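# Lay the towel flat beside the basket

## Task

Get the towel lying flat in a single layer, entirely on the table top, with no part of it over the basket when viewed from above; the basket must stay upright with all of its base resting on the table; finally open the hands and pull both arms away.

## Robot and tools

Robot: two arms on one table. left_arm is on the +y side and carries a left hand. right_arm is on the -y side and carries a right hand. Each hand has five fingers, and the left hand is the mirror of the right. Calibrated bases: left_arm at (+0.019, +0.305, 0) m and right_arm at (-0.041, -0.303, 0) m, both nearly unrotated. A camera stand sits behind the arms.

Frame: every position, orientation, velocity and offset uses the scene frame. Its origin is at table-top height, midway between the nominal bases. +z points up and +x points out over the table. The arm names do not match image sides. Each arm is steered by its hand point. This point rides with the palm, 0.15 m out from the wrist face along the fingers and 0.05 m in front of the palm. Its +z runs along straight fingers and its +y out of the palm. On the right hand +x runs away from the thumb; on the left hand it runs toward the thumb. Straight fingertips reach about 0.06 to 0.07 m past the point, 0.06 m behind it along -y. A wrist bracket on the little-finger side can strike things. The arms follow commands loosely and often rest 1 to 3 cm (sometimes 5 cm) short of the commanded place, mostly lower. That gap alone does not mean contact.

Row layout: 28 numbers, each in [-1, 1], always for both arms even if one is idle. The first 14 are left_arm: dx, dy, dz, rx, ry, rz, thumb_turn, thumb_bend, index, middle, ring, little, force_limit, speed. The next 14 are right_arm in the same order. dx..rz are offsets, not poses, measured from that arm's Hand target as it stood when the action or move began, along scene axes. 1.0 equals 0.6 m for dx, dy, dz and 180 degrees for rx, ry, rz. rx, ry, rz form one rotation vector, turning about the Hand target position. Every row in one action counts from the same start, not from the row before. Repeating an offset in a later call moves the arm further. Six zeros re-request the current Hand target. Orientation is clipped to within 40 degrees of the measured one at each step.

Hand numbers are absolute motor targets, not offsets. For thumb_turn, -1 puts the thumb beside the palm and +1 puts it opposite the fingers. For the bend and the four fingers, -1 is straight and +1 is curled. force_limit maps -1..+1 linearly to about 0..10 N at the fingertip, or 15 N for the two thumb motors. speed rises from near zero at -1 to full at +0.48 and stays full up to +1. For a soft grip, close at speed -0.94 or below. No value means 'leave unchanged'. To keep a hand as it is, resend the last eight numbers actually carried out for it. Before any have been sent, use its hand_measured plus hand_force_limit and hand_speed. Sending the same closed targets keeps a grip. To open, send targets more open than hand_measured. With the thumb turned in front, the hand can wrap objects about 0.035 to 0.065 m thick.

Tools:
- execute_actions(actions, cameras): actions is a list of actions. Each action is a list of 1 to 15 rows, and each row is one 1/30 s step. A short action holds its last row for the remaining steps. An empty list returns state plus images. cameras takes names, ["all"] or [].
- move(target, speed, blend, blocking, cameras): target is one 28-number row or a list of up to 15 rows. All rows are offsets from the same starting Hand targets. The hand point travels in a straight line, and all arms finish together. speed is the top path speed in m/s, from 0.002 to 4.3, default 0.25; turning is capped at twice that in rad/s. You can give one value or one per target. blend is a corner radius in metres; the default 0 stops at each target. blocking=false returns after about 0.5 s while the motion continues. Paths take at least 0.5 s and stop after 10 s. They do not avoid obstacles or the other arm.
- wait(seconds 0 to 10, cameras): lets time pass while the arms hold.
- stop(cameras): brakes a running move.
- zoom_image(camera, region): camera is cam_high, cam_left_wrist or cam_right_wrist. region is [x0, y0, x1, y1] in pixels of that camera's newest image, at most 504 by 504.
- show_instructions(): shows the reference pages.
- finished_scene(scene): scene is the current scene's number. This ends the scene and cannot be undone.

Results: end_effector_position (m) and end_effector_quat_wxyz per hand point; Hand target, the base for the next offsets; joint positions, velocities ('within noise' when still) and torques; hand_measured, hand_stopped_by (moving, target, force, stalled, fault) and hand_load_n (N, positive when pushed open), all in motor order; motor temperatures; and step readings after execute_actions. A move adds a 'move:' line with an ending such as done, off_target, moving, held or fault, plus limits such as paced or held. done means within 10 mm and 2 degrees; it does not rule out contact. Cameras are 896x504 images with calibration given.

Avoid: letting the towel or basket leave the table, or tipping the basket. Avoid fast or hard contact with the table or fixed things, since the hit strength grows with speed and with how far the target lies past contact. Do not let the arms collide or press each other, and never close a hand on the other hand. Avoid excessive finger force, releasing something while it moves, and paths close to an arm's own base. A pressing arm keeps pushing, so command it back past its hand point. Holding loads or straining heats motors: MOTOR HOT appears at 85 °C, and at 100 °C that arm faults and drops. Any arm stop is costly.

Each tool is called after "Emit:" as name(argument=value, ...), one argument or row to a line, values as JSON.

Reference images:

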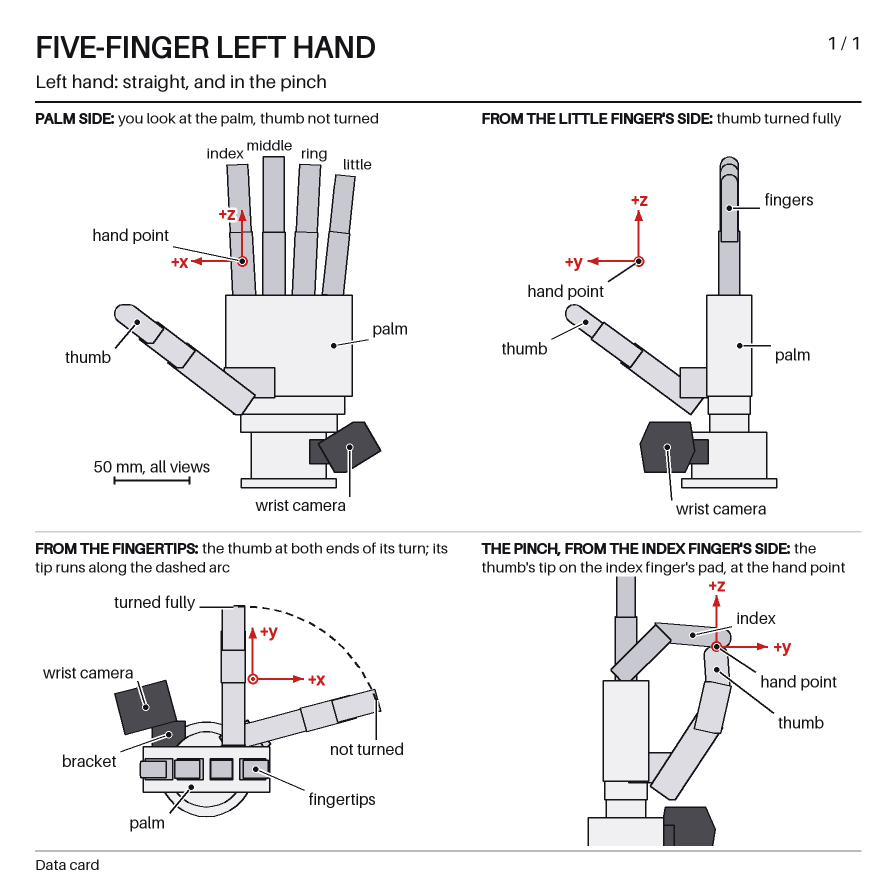

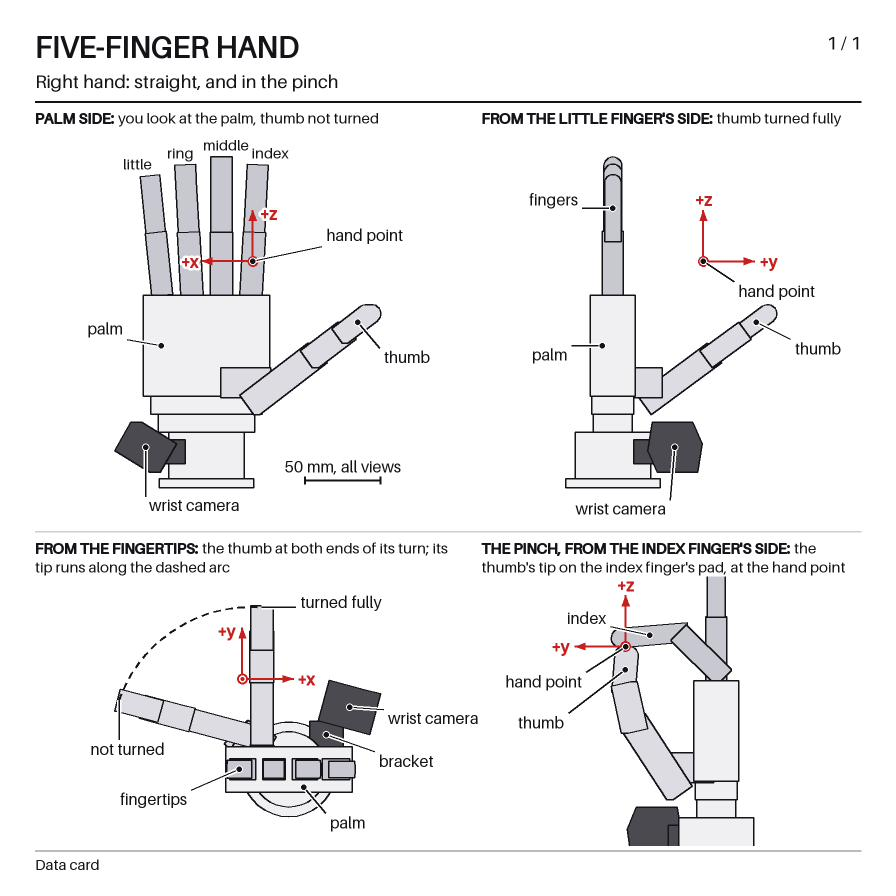

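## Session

Emit:
execute_actions(
  actions=[],
)

Emit:
zoom_image(
  camera="cam_high",
  region=[300, 150, 600, 400],
)

Scene clock: 0.00 s.
left_arm: end_effector_position=(+0.3197, -0.2437, +0.1343) hand_measured=(-1.000, -1.000, -1.000, -1.000, -1.000, -1.000) hand_load_n=(+0.0, +0.0, +0.0, +0.0, +0.0, +0.0) hand_stopped_by=(target, target, target, target, target, target) hand_force_limit=0.00 hand_speed=-0.80 end_effector_quat_wxyz=(-0.223, +0.191, +0.711, -0.639) | right_arm: end_effector_position=(+0.3415, -0.5423, +0.2963) hand_measured=(-1.000, -1.000, -1.000, -1.000, -1.000, -1.000) hand_load_n=(+0.0, +0.0, +0.0, +0.0, +0.0, +0.0) hand_stopped_by=(target, target, target, target, target, target) hand_force_limit=0.00 hand_speed=-0.80 end_effector_quat_wxyz=(+0.117, +0.965, -0.106, +0.211)
Joint positions: left_arm=[-0.786 1.935 1.331 0.115 1.39 0.409] | right_arm=[-0.349 1.235 1.302 -1.164 0.117 -1.745]
Joint velocities: within noise
Joint torques (N m): no reading
Motor temperatures (°C): left_arm=[28 30 31 24 27 26] | right_arm=[29 30 31 26 28 26]
Heat: left arm: hottest elbow 31 °C; right arm: hottest elbow 31 °C.
Hand target: left_arm +0.3242, -0.2481, +0.1394; -0.217, +0.196, +0.709, -0.642 | right_arm +0.3469, -0.5444, +0.3066; +0.120, +0.962, -0.107, +0.222
camera_calibration:
cam_left_wrist: T_world_to_cam=[[-0.228986, 0.0239867, 0.973134, -0.0499624], [-0.396722, 0.910605, -0.115797, 0.365203], [-0.888919, -0.41258, -0.199, 0.323691], [0, 0, 0, 1]] pos_world=[0.421178, -0.197809, 0.155324]
cam_right_wrist: T_world_to_cam=[[0.0138076, -0.967419, 0.252803, -0.602914], [-0.991142, 0.020156, 0.131267, 0.310817], [-0.132085, -0.252376, -0.958572, 0.303757], [0, 0, 0, 1]] pos_world=[0.35651, -0.512874, 0.402791]

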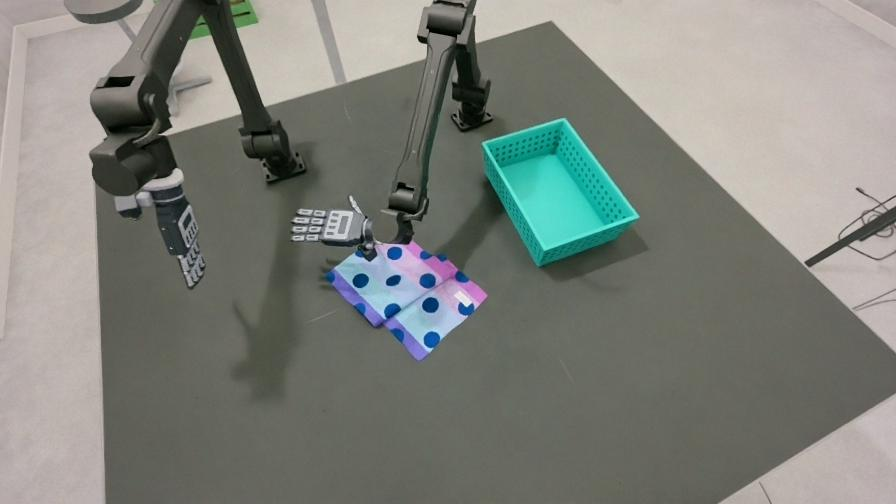

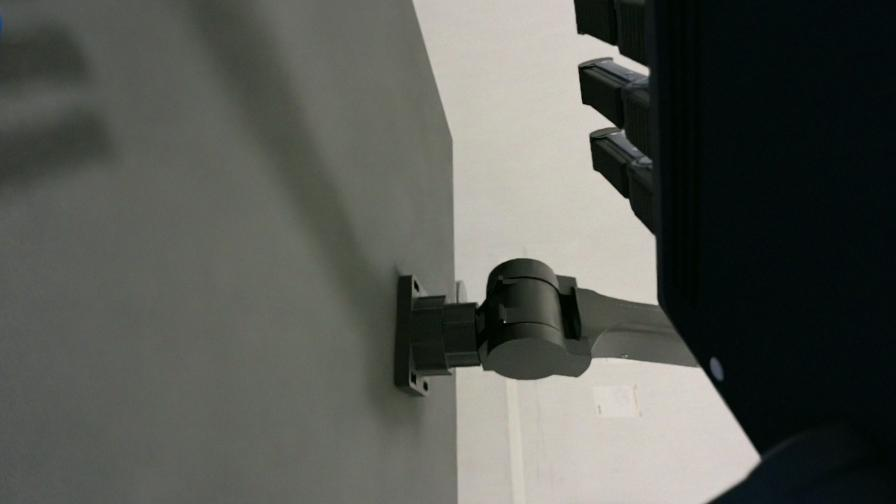

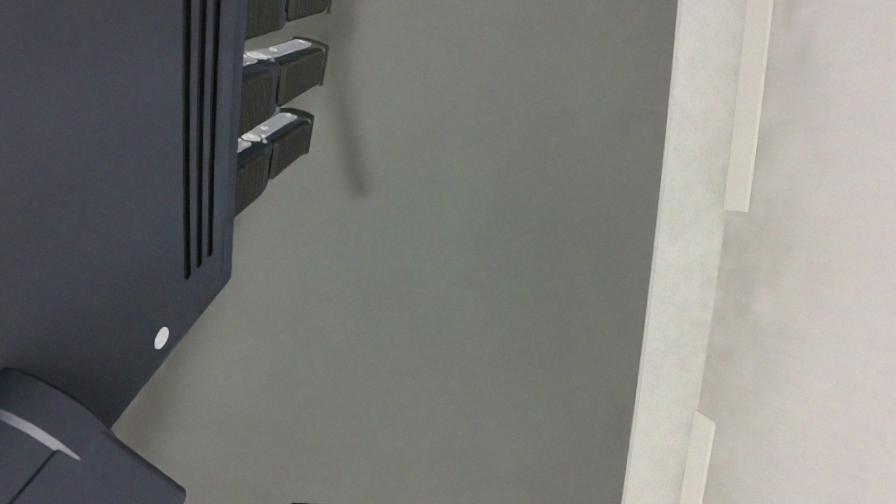

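Scaled by 1.680 from the camera's 896x504 image, which has a finer 1280x720 frame.

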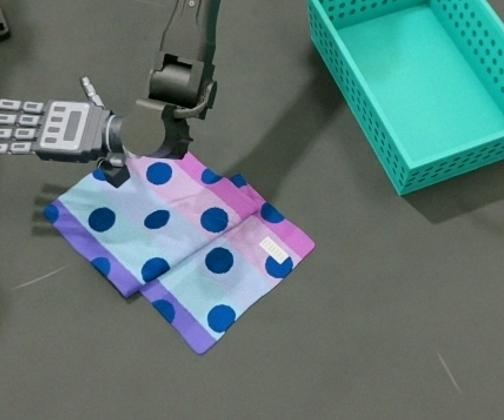

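Emit:
move(
  target=[
    [0.2,0.2,0.16,0.237,0.174,0.301, -1,-1,-1,-1,-1,-1,0,-0.8, -0.03,0.1,-0.05,0.076,0.038,-0.156, -1,-1,-1,-1,-1,-1,0,-0.8],
    [0.388,0.233,0,0.4741,0.3483,0.6018, -1,-1,-1,-1,-1,-1,0,-0.8, -0.078,0.44,-0.178,0.1515,0.0758,-0.312, -1,-1,-1,-1,-1,-1,0,-0.8],
  ],
  blend=[0.05,0],
  speed=0.4,
  cameras=["all"],
)

Emit:
zoom_image(
  camera="cam_high",
  region=[280, 190, 540, 400],
)

Scene clock: 57.80 s.
left_arm: end_effector_position=(+0.5491, -0.1007, +0.1439) hand_measured=(-1.000, -1.000, -1.000, -1.000, -1.000, -1.000) hand_load_n=(+0.0, +0.0, +0.0, +0.0, +0.0, +0.0) hand_stopped_by=(target, target, target, target, target, target) hand_force_limit=0.00 hand_speed=-0.80 end_effector_quat_wxyz=(+0.001, +0.816, -0.578, -0.001) | right_arm: end_effector_position=(+0.2968, -0.2872, +0.2096) hand_measured=(-1.000, -1.000, -1.000, -1.000, -1.000, -1.000) hand_load_n=(+0.0, +0.0, +0.0, +0.0, +0.0, +0.0) hand_stopped_by=(target, target, target, target, target, target) hand_force_limit=0.00 hand_speed=-0.80 end_effector_quat_wxyz=(-0.004, +0.819, -0.574, +0.008)
Joint positions: left_arm=[-0.581 2.189 2.22 -1.605 0.003 -0.89] | right_arm=[0.035 1.388 1.293 -1.458 0.002 -0.328]
Joint torques (N m): left_arm=[1.67 -21.07 10.54 -0.1 -0.11 -0.32] | right_arm=[-0.38 -8.59 8.38 0.84 -0.04 0.08]
Heat: left arm: hottest elbow 34 °C; right arm: hottest elbow 35 °C.
Hand target: left_arm +0.5569, -0.1085, +0.1393; +0.000, +0.819, -0.574, +0.000 | right_arm +0.3002, -0.2804, +0.1997; +0.000, +0.819, -0.574, -0.001
Off the commanded pose: left_arm 0.012 m, 1 deg | right_arm 0.012 m, 1 deg.
move: off_target (left_arm, right_arm)
camera_calibration:
cam_left_wrist: T_world_to_cam=[[0.997783, 0.0593805, -0.0300561, -0.535944], [0.0663545, -0.852643, 0.518263, -0.195966], [0.00514765, -0.519109, -0.854693, 0.181316], [0, 0, 0, 1]] pos_world=[0.546826, -0.0411413, 0.240423]
cam_right_wrist: T_world_to_cam=[[-0.810635, -0.58271, -0.0576204, 0.0866039], [-0.531679, 0.691252, 0.489376, 0.254022], [-0.245334, 0.427341, -0.870167, 0.48943], [0, 0, 0, 1]] pos_world=[0.325336, -0.334282, 0.306564]

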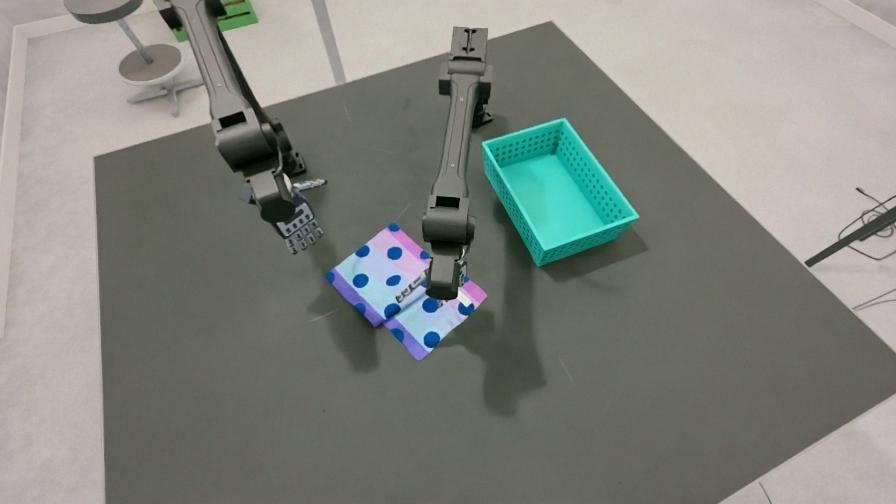

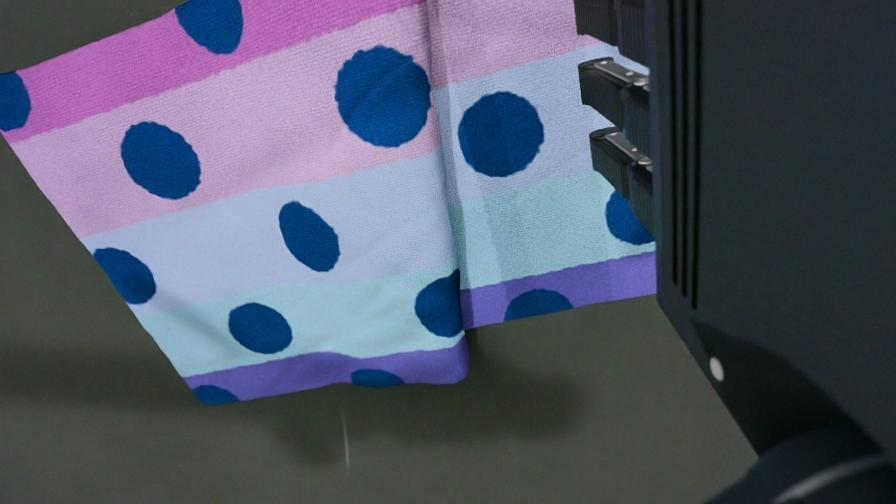

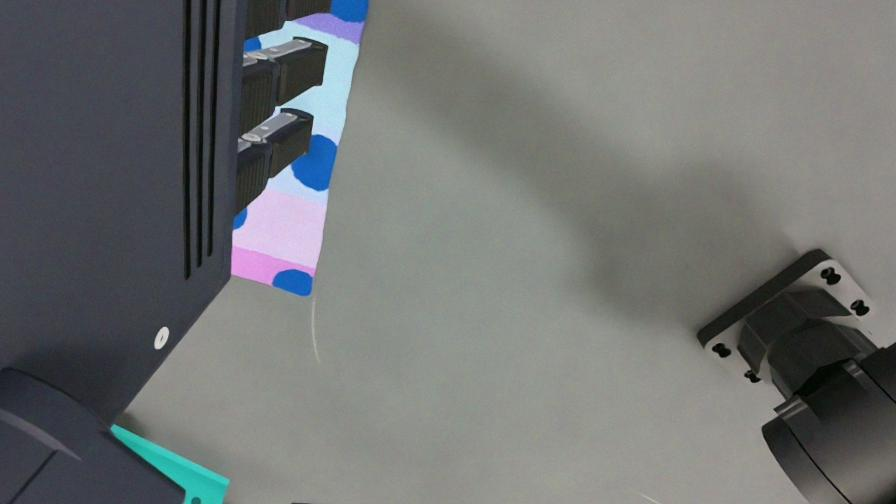

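Scaled by 1.938 from the camera's 896x504 image, which has a finer 1280x720 frame.

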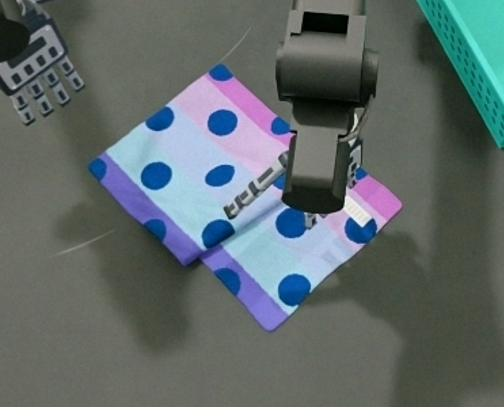

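Emit:
move(
  target=[
    [0,0,-0.065,0,0,0, -1,-1,-1,-1,-1,-1,0,-0.8, 0.012,0.235,-0.167,0,0,0, -1,-1,-1,-1,-1,-1,0,-0.8],
    [0,0,-0.1405,0,0,0, -1,-1,-1,-1,-1,-1,0,-0.8, 0.012,0.235,-0.242,0,0,0, -1,-1,-1,-1,-1,-1,0,-0.8],
    [0.047,0.017,-0.1405,0,0,0, -1,-1,-1,-1,-1,-1,0,-0.8, -0.1555,0.208,-0.242,0,0,0, -1,-1,-1,-1,-1,-1,0,-0.8],
  ],
  speed=[0.25,0.07,0.1],
  blend=[0.01,0,0],
  cameras=["all"],
)

Emit:
zoom_image(
  camera="cam_high",
  region=[260, 170, 520, 380],
)

Scene clock: 95.13 s.
left_arm: end_effector_position=(+0.5717, -0.1054, +0.0913) hand_measured=(-1.000, -1.000, -1.000, -1.000, -1.000, -1.000) hand_load_n=(+0.0, -0.5, +0.0, -3.0, +0.0, +0.0) hand_stopped_by=(target, target, target, target, target, target) hand_force_limit=0.00 hand_speed=-0.80 end_effector_quat_wxyz=(+0.001, +0.817, -0.576, +0.020) | right_arm: end_effector_position=(+0.2308, -0.1539, +0.0715) hand_measured=(-1.000, -1.000, -1.000, -1.000, -1.000, -1.000) hand_load_n=(+0.0, +0.0, +0.0, +0.5, +0.0, +0.0) hand_stopped_by=(target, target, target, target, target, target) hand_force_limit=0.00 hand_speed=-0.80 end_effector_quat_wxyz=(-0.030, +0.816, -0.577, +0.019)
Joint positions: left_arm=[-0.569 2.23 2.155 -1.456 0.006 -0.885] | right_arm=[0.408 1.354 0.887 -1.034 0 0.053]
Joint torques (N m): left_arm=[3.31 -18.49 9.29 0.31 -0.2 -0.03] | right_arm=[-0.09 -7.53 4.63 0.09 0.11 0.09]
Motor temperatures (°C): left_arm=[27 32 36 24 27 26] | right_arm=[28 31 36 26 28 26]
Heat: left arm: hottest elbow 36 °C; right arm: hottest elbow 36 °C.
Hand target: left_arm +0.5852, -0.0983, +0.0552; +0.000, +0.819, -0.574, +0.001 | right_arm +0.2068, -0.1556, +0.0544; +0.000, +0.819, -0.574, -0.001
Off the commanded pose: left_arm 0.039 m, 2 deg | right_arm 0.029 m, 4 deg.
move: off_target (left_arm, right_arm)
camera_calibration:
cam_left_wrist: T_world_to_cam=[[0.997829, 0.065801, 0.00265714, -0.562161], [0.053909, -0.839338, 0.54093, -0.167817], [0.037824, -0.539612, -0.841064, 0.111761], [0, 0, 0, 1]] pos_world=[0.56576, -0.0435567, 0.186269]
cam_right_wrist: T_world_to_cam=[[-0.811144, -0.573985, -0.112192, 0.108253], [-0.548975, 0.6811, 0.484489, 0.197234], [-0.201675, 0.454581, -0.867573, 0.290041], [0, 0, 0, 1]] pos_world=[0.254579, -0.204047, 0.16822]

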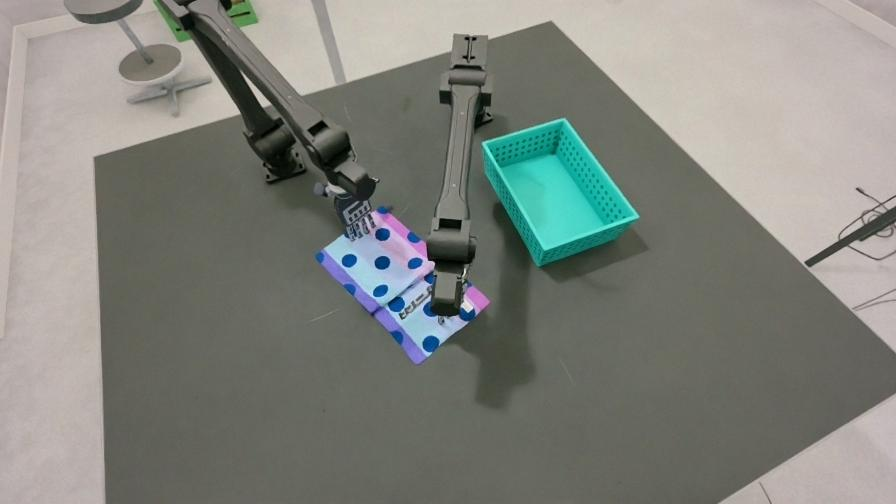

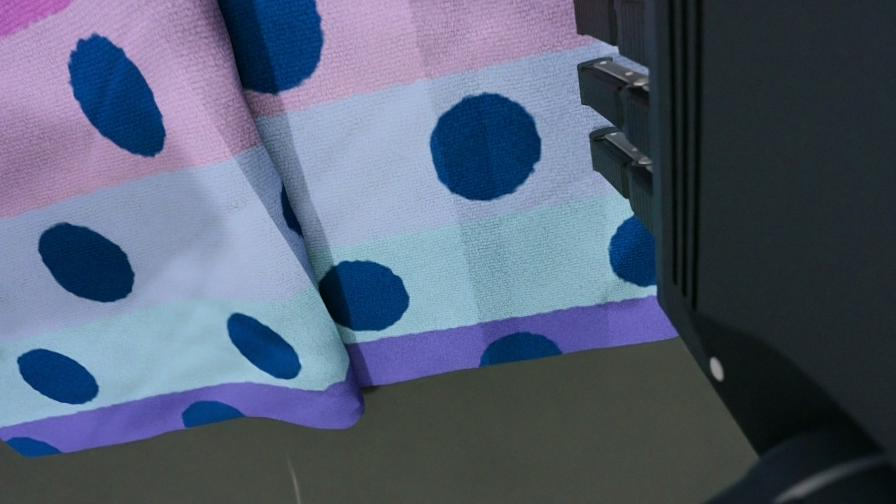

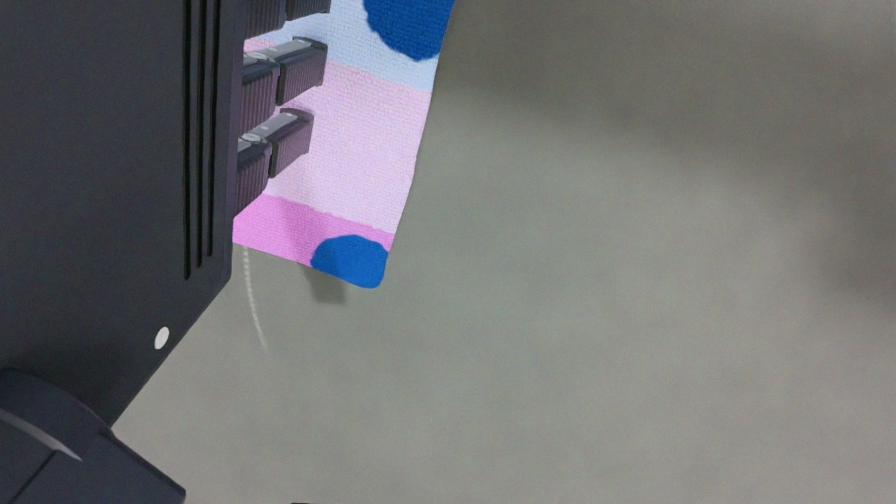

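Scaled by 1.938 from the camera's 896x504 image, which has a finer 1280x720 frame.

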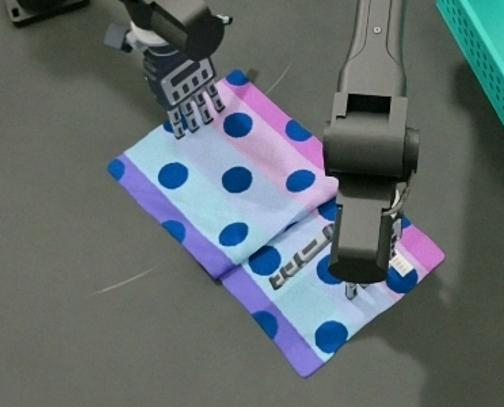

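Emit:
move(
  target=[0.047,0.017,0,0,0,0, -1,-1,-1,-1,-1,-1,0,-0.8, -0.086,-0.031,0,0,0,0, -1,-1,-1,-1,-1,-1,0,-0.8],
  speed=0.08,
  cameras=["all"],
)

Emit:
zoom_image(
  camera="cam_high",
  region=[260, 170, 520, 380],
)

Scene clock: 110.07 s.
left_arm: end_effector_position=(+0.6014, -0.0974, +0.0924) hand_measured=(-1.000, -1.000, -1.000, -1.000, -1.000, -1.000) hand_load_n=(+0.0, +0.0, +0.0, -2.5, +0.0, +0.0) hand_stopped_by=(target, target, target, target, target, target) hand_force_limit=0.00 hand_speed=-0.80 end_effector_quat_wxyz=(+0.001, +0.818, -0.575, +0.022) | right_arm: end_effector_position=(+0.1833, -0.1687, +0.0700) hand_measured=(-1.000, -1.000, -1.000, -1.000, -1.000, -1.000) hand_load_n=(+0.0, +0.0, +0.0, +0.5, +0.0, +0.0) hand_stopped_by=(target, target, target, target, target, target) hand_force_limit=0.00 hand_speed=-0.80 end_effector_quat_wxyz=(-0.037, +0.816, -0.577, +0.022)
Joint positions: left_arm=[-0.538 2.309 2.297 -1.515 0.008 -0.854] | right_arm=[0.422 1.206 0.755 -1.034 0 0.066]
Joint torques (N m): left_arm=[3.43 -19.49 9.29 0.2 -0.27 -0.02] | right_arm=[-0.26 -5.36 4.64 -0.57 0.11 0.09]
Heat: left arm: hottest elbow 37 °C; right arm: hottest elbow 34 °C.
Hand target: left_arm +0.6135, -0.0879, +0.0552; +0.000, +0.819, -0.574, +0.001 | right_arm +0.1553, -0.1742, +0.0545; +0.000, +0.819, -0.574, -0.001
Off the commanded pose: left_arm 0.040 m, 3 deg | right_arm 0.033 m, 5 deg.
move: off_target (left_arm, right_arm)
camera_calibration:
cam_left_wrist: T_world_to_cam=[[0.997793, 0.0661053, 0.00628993, -0.592589], [0.0520728, -0.837712, 0.543624, -0.162305], [0.0412056, -0.542097, -0.839305, 0.113325], [0, 0, 0, 1]] pos_world=[0.595063, -0.0353587, 0.187074]
cam_right_wrist: T_world_to_cam=[[-0.808486, -0.574445, -0.127919, 0.0616493], [-0.557017, 0.676763, 0.481377, 0.182892], [-0.189954, 0.46044, -0.867129, 0.284687], [0, 0, 0, 1]] pos_world=[0.205794, -0.219441, 0.166707]

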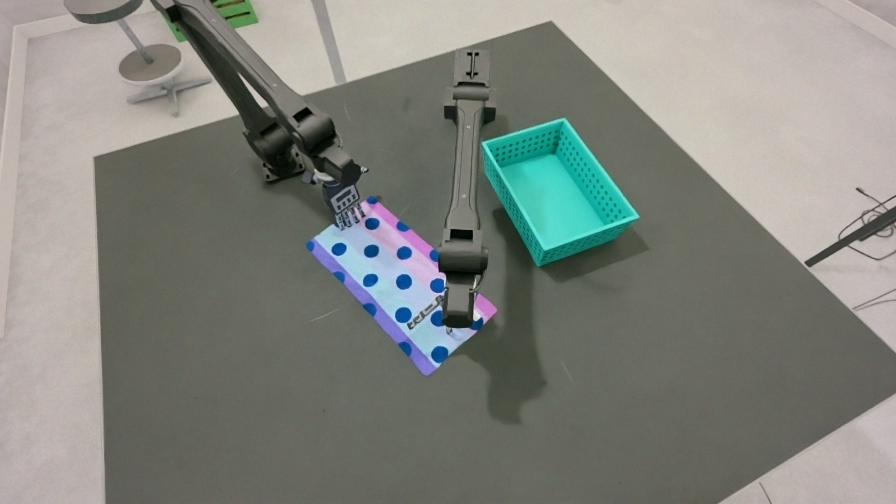

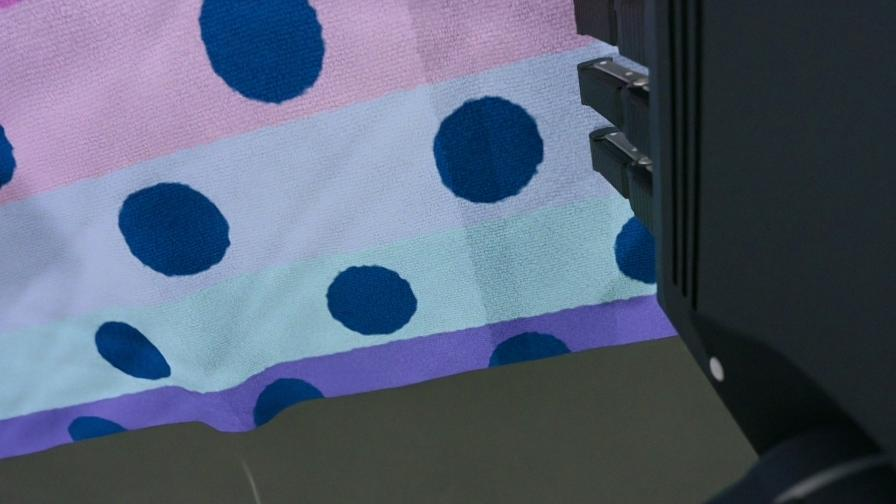

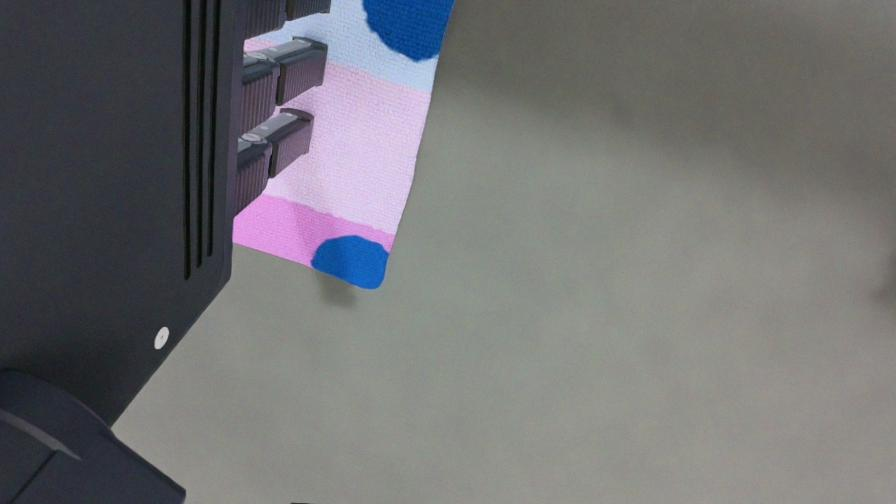

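Scaled by 1.938 from the camera's 896x504 image, which has a finer 1280x720 frame.

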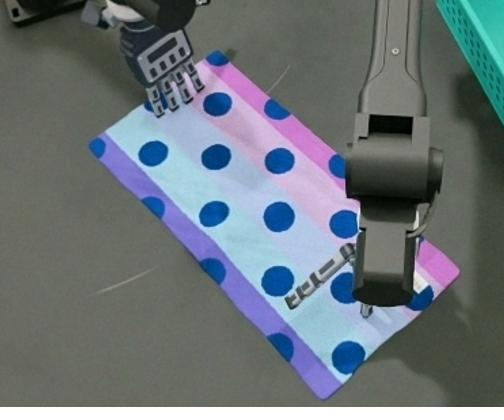

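Emit:
move(
  target=[
    [0.005,0.002,0,0,0,0, -1,-1,-1,-1,-1,-1,0,-0.8, -0.034,-0.012,0,0,0,0, -1,-1,-1,-1,-1,-1,0,-0.8],
    [0.005,0.002,0.2,0,0,0, -1,-1,-1,-1,-1,-1,0,-0.8, -0.034,-0.012,0.2,0,0,0, -1,-1,-1,-1,-1,-1,0,-0.8],
    [-0.25,0.1,0.39,0,0,0, -1,-1,-1,-1,-1,-1,0,-0.8, 0.1,-0.21,0.33,0,0,0, -1,-1,-1,-1,-1,-1,0,-0.8],
    [-0.5,0.2,0.39,0,0,0, -1,-1,-1,-1,-1,-1,0,-0.8, 0.075,-0.46,0.33,0,0,0, -1,-1,-1,-1,-1,-1,0,-0.8],
  ],
  blend=[0,0.03,0.05,0],
  speed=[0.08,0.15,0.35,0.35],
  cameras=["all"],
)

Emit:
zoom_image(
  camera="cam_high",
  region=[270, 180, 530, 390],
)

Scene clock: 139.37 s.
left_arm: end_effector_position=(+0.3133, +0.0349, +0.2899) hand_measured=(-1.000, -1.000, -1.000, -1.000, -1.000, -1.000) hand_load_n=(-0.5, +0.0, +0.0, +0.0, +0.0, +0.5) hand_stopped_by=(target, target, target, target, target, target) hand_force_limit=0.00 hand_speed=-0.80 end_effector_quat_wxyz=(+0.001, +0.816, -0.577, -0.003) | right_arm: end_effector_position=(+0.1908, -0.4402, +0.2423) hand_measured=(-1.000, -1.000, -1.000, -1.000, -1.000, -1.000) hand_load_n=(+0.0, +0.0, +0.0, +0.0, +0.0, +0.0) hand_stopped_by=(target, target, target, target, target, target) hand_force_limit=0.00 hand_speed=-0.80 end_effector_quat_wxyz=(+0.003, +0.819, -0.574, -0.008)
Joint positions: left_arm=[-0.602 1.409 1.521 -1.689 0.003 -0.913] | right_arm=[-0.435 1.219 1.219 -1.587 0.004 -0.8]
Joint torques (N m): left_arm=[1.38 -11.16 6.91 0.44 -0.11 -0.31] | right_arm=[-3.14 -5.89 12.52 -0.02 -0.05 -0.18]
Heat: left arm: hottest elbow 36 °C; right arm: hottest elbow 34 °C.
Hand target: left_arm +0.3135, +0.0320, +0.2894; +0.000, +0.819, -0.574, +0.001 | right_arm +0.2002, -0.4501, +0.2525; +0.000, +0.819, -0.574, -0.001
Off the commanded pose: left_arm 0.003 m, 1 deg | right_arm 0.017 m, 1 deg.
move: off_target (right_arm)
camera_calibration:
cam_left_wrist: T_world_to_cam=[[0.997521, 0.0620464, -0.0331958, -0.303369], [0.0702714, -0.853575, 0.516208, -0.14098], [0.00369379, -0.517261, -0.85582, 0.378485], [0, 0, 0, 1]] pos_world=[0.311126, 0.0942615, 0.386619]
cam_right_wrist: T_world_to_cam=[[-0.811042, -0.584049, -0.0331352, -0.0929859], [-0.515721, 0.687126, 0.511752, 0.277153], [-0.27612, 0.432141, -0.858494, 0.562389], [0, 0, 0, 1]] pos_world=[0.222805, -0.487778, 0.337893]

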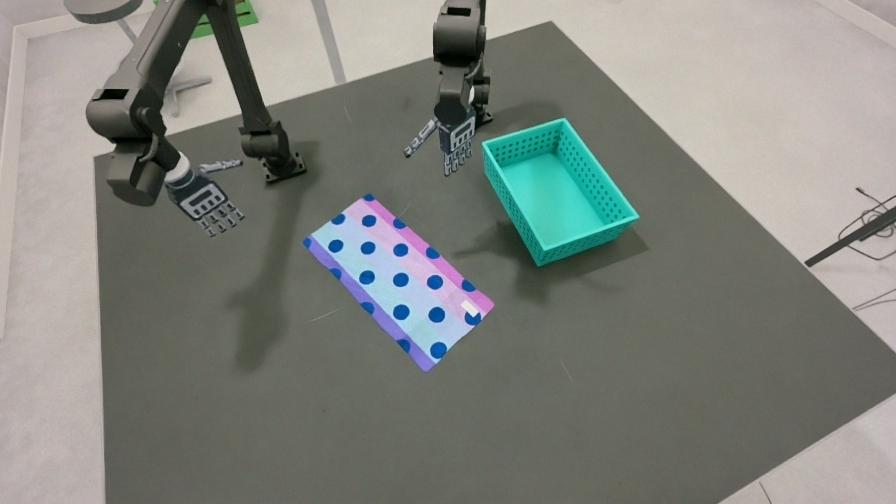

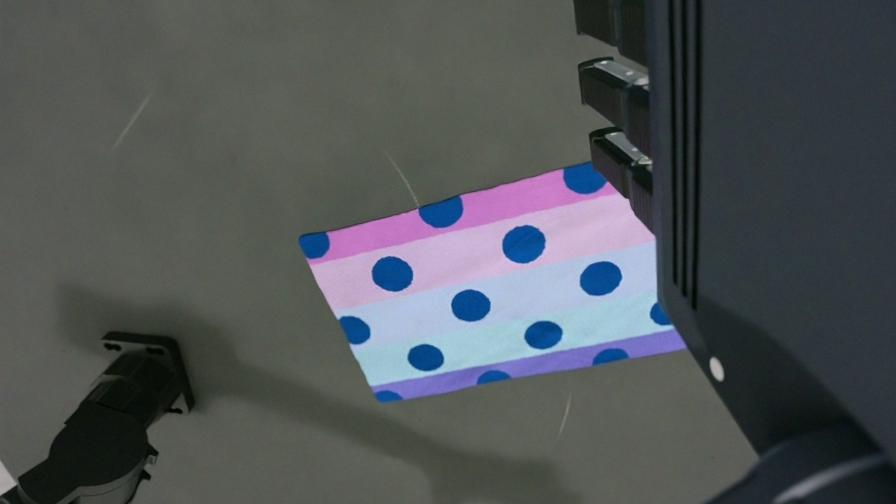

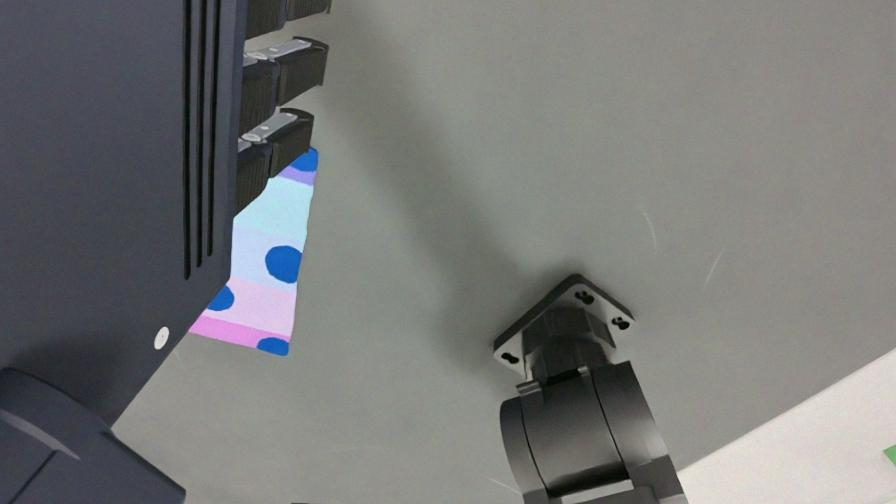

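Scaled by 1.938 from the camera's 896x504 image, which has a finer 1280x720 frame.

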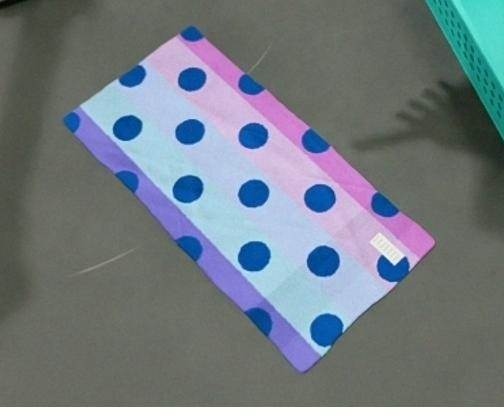

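Flat.

Emit:
finished_scene(
  scene=3,
)

The scene is finished: the task was done.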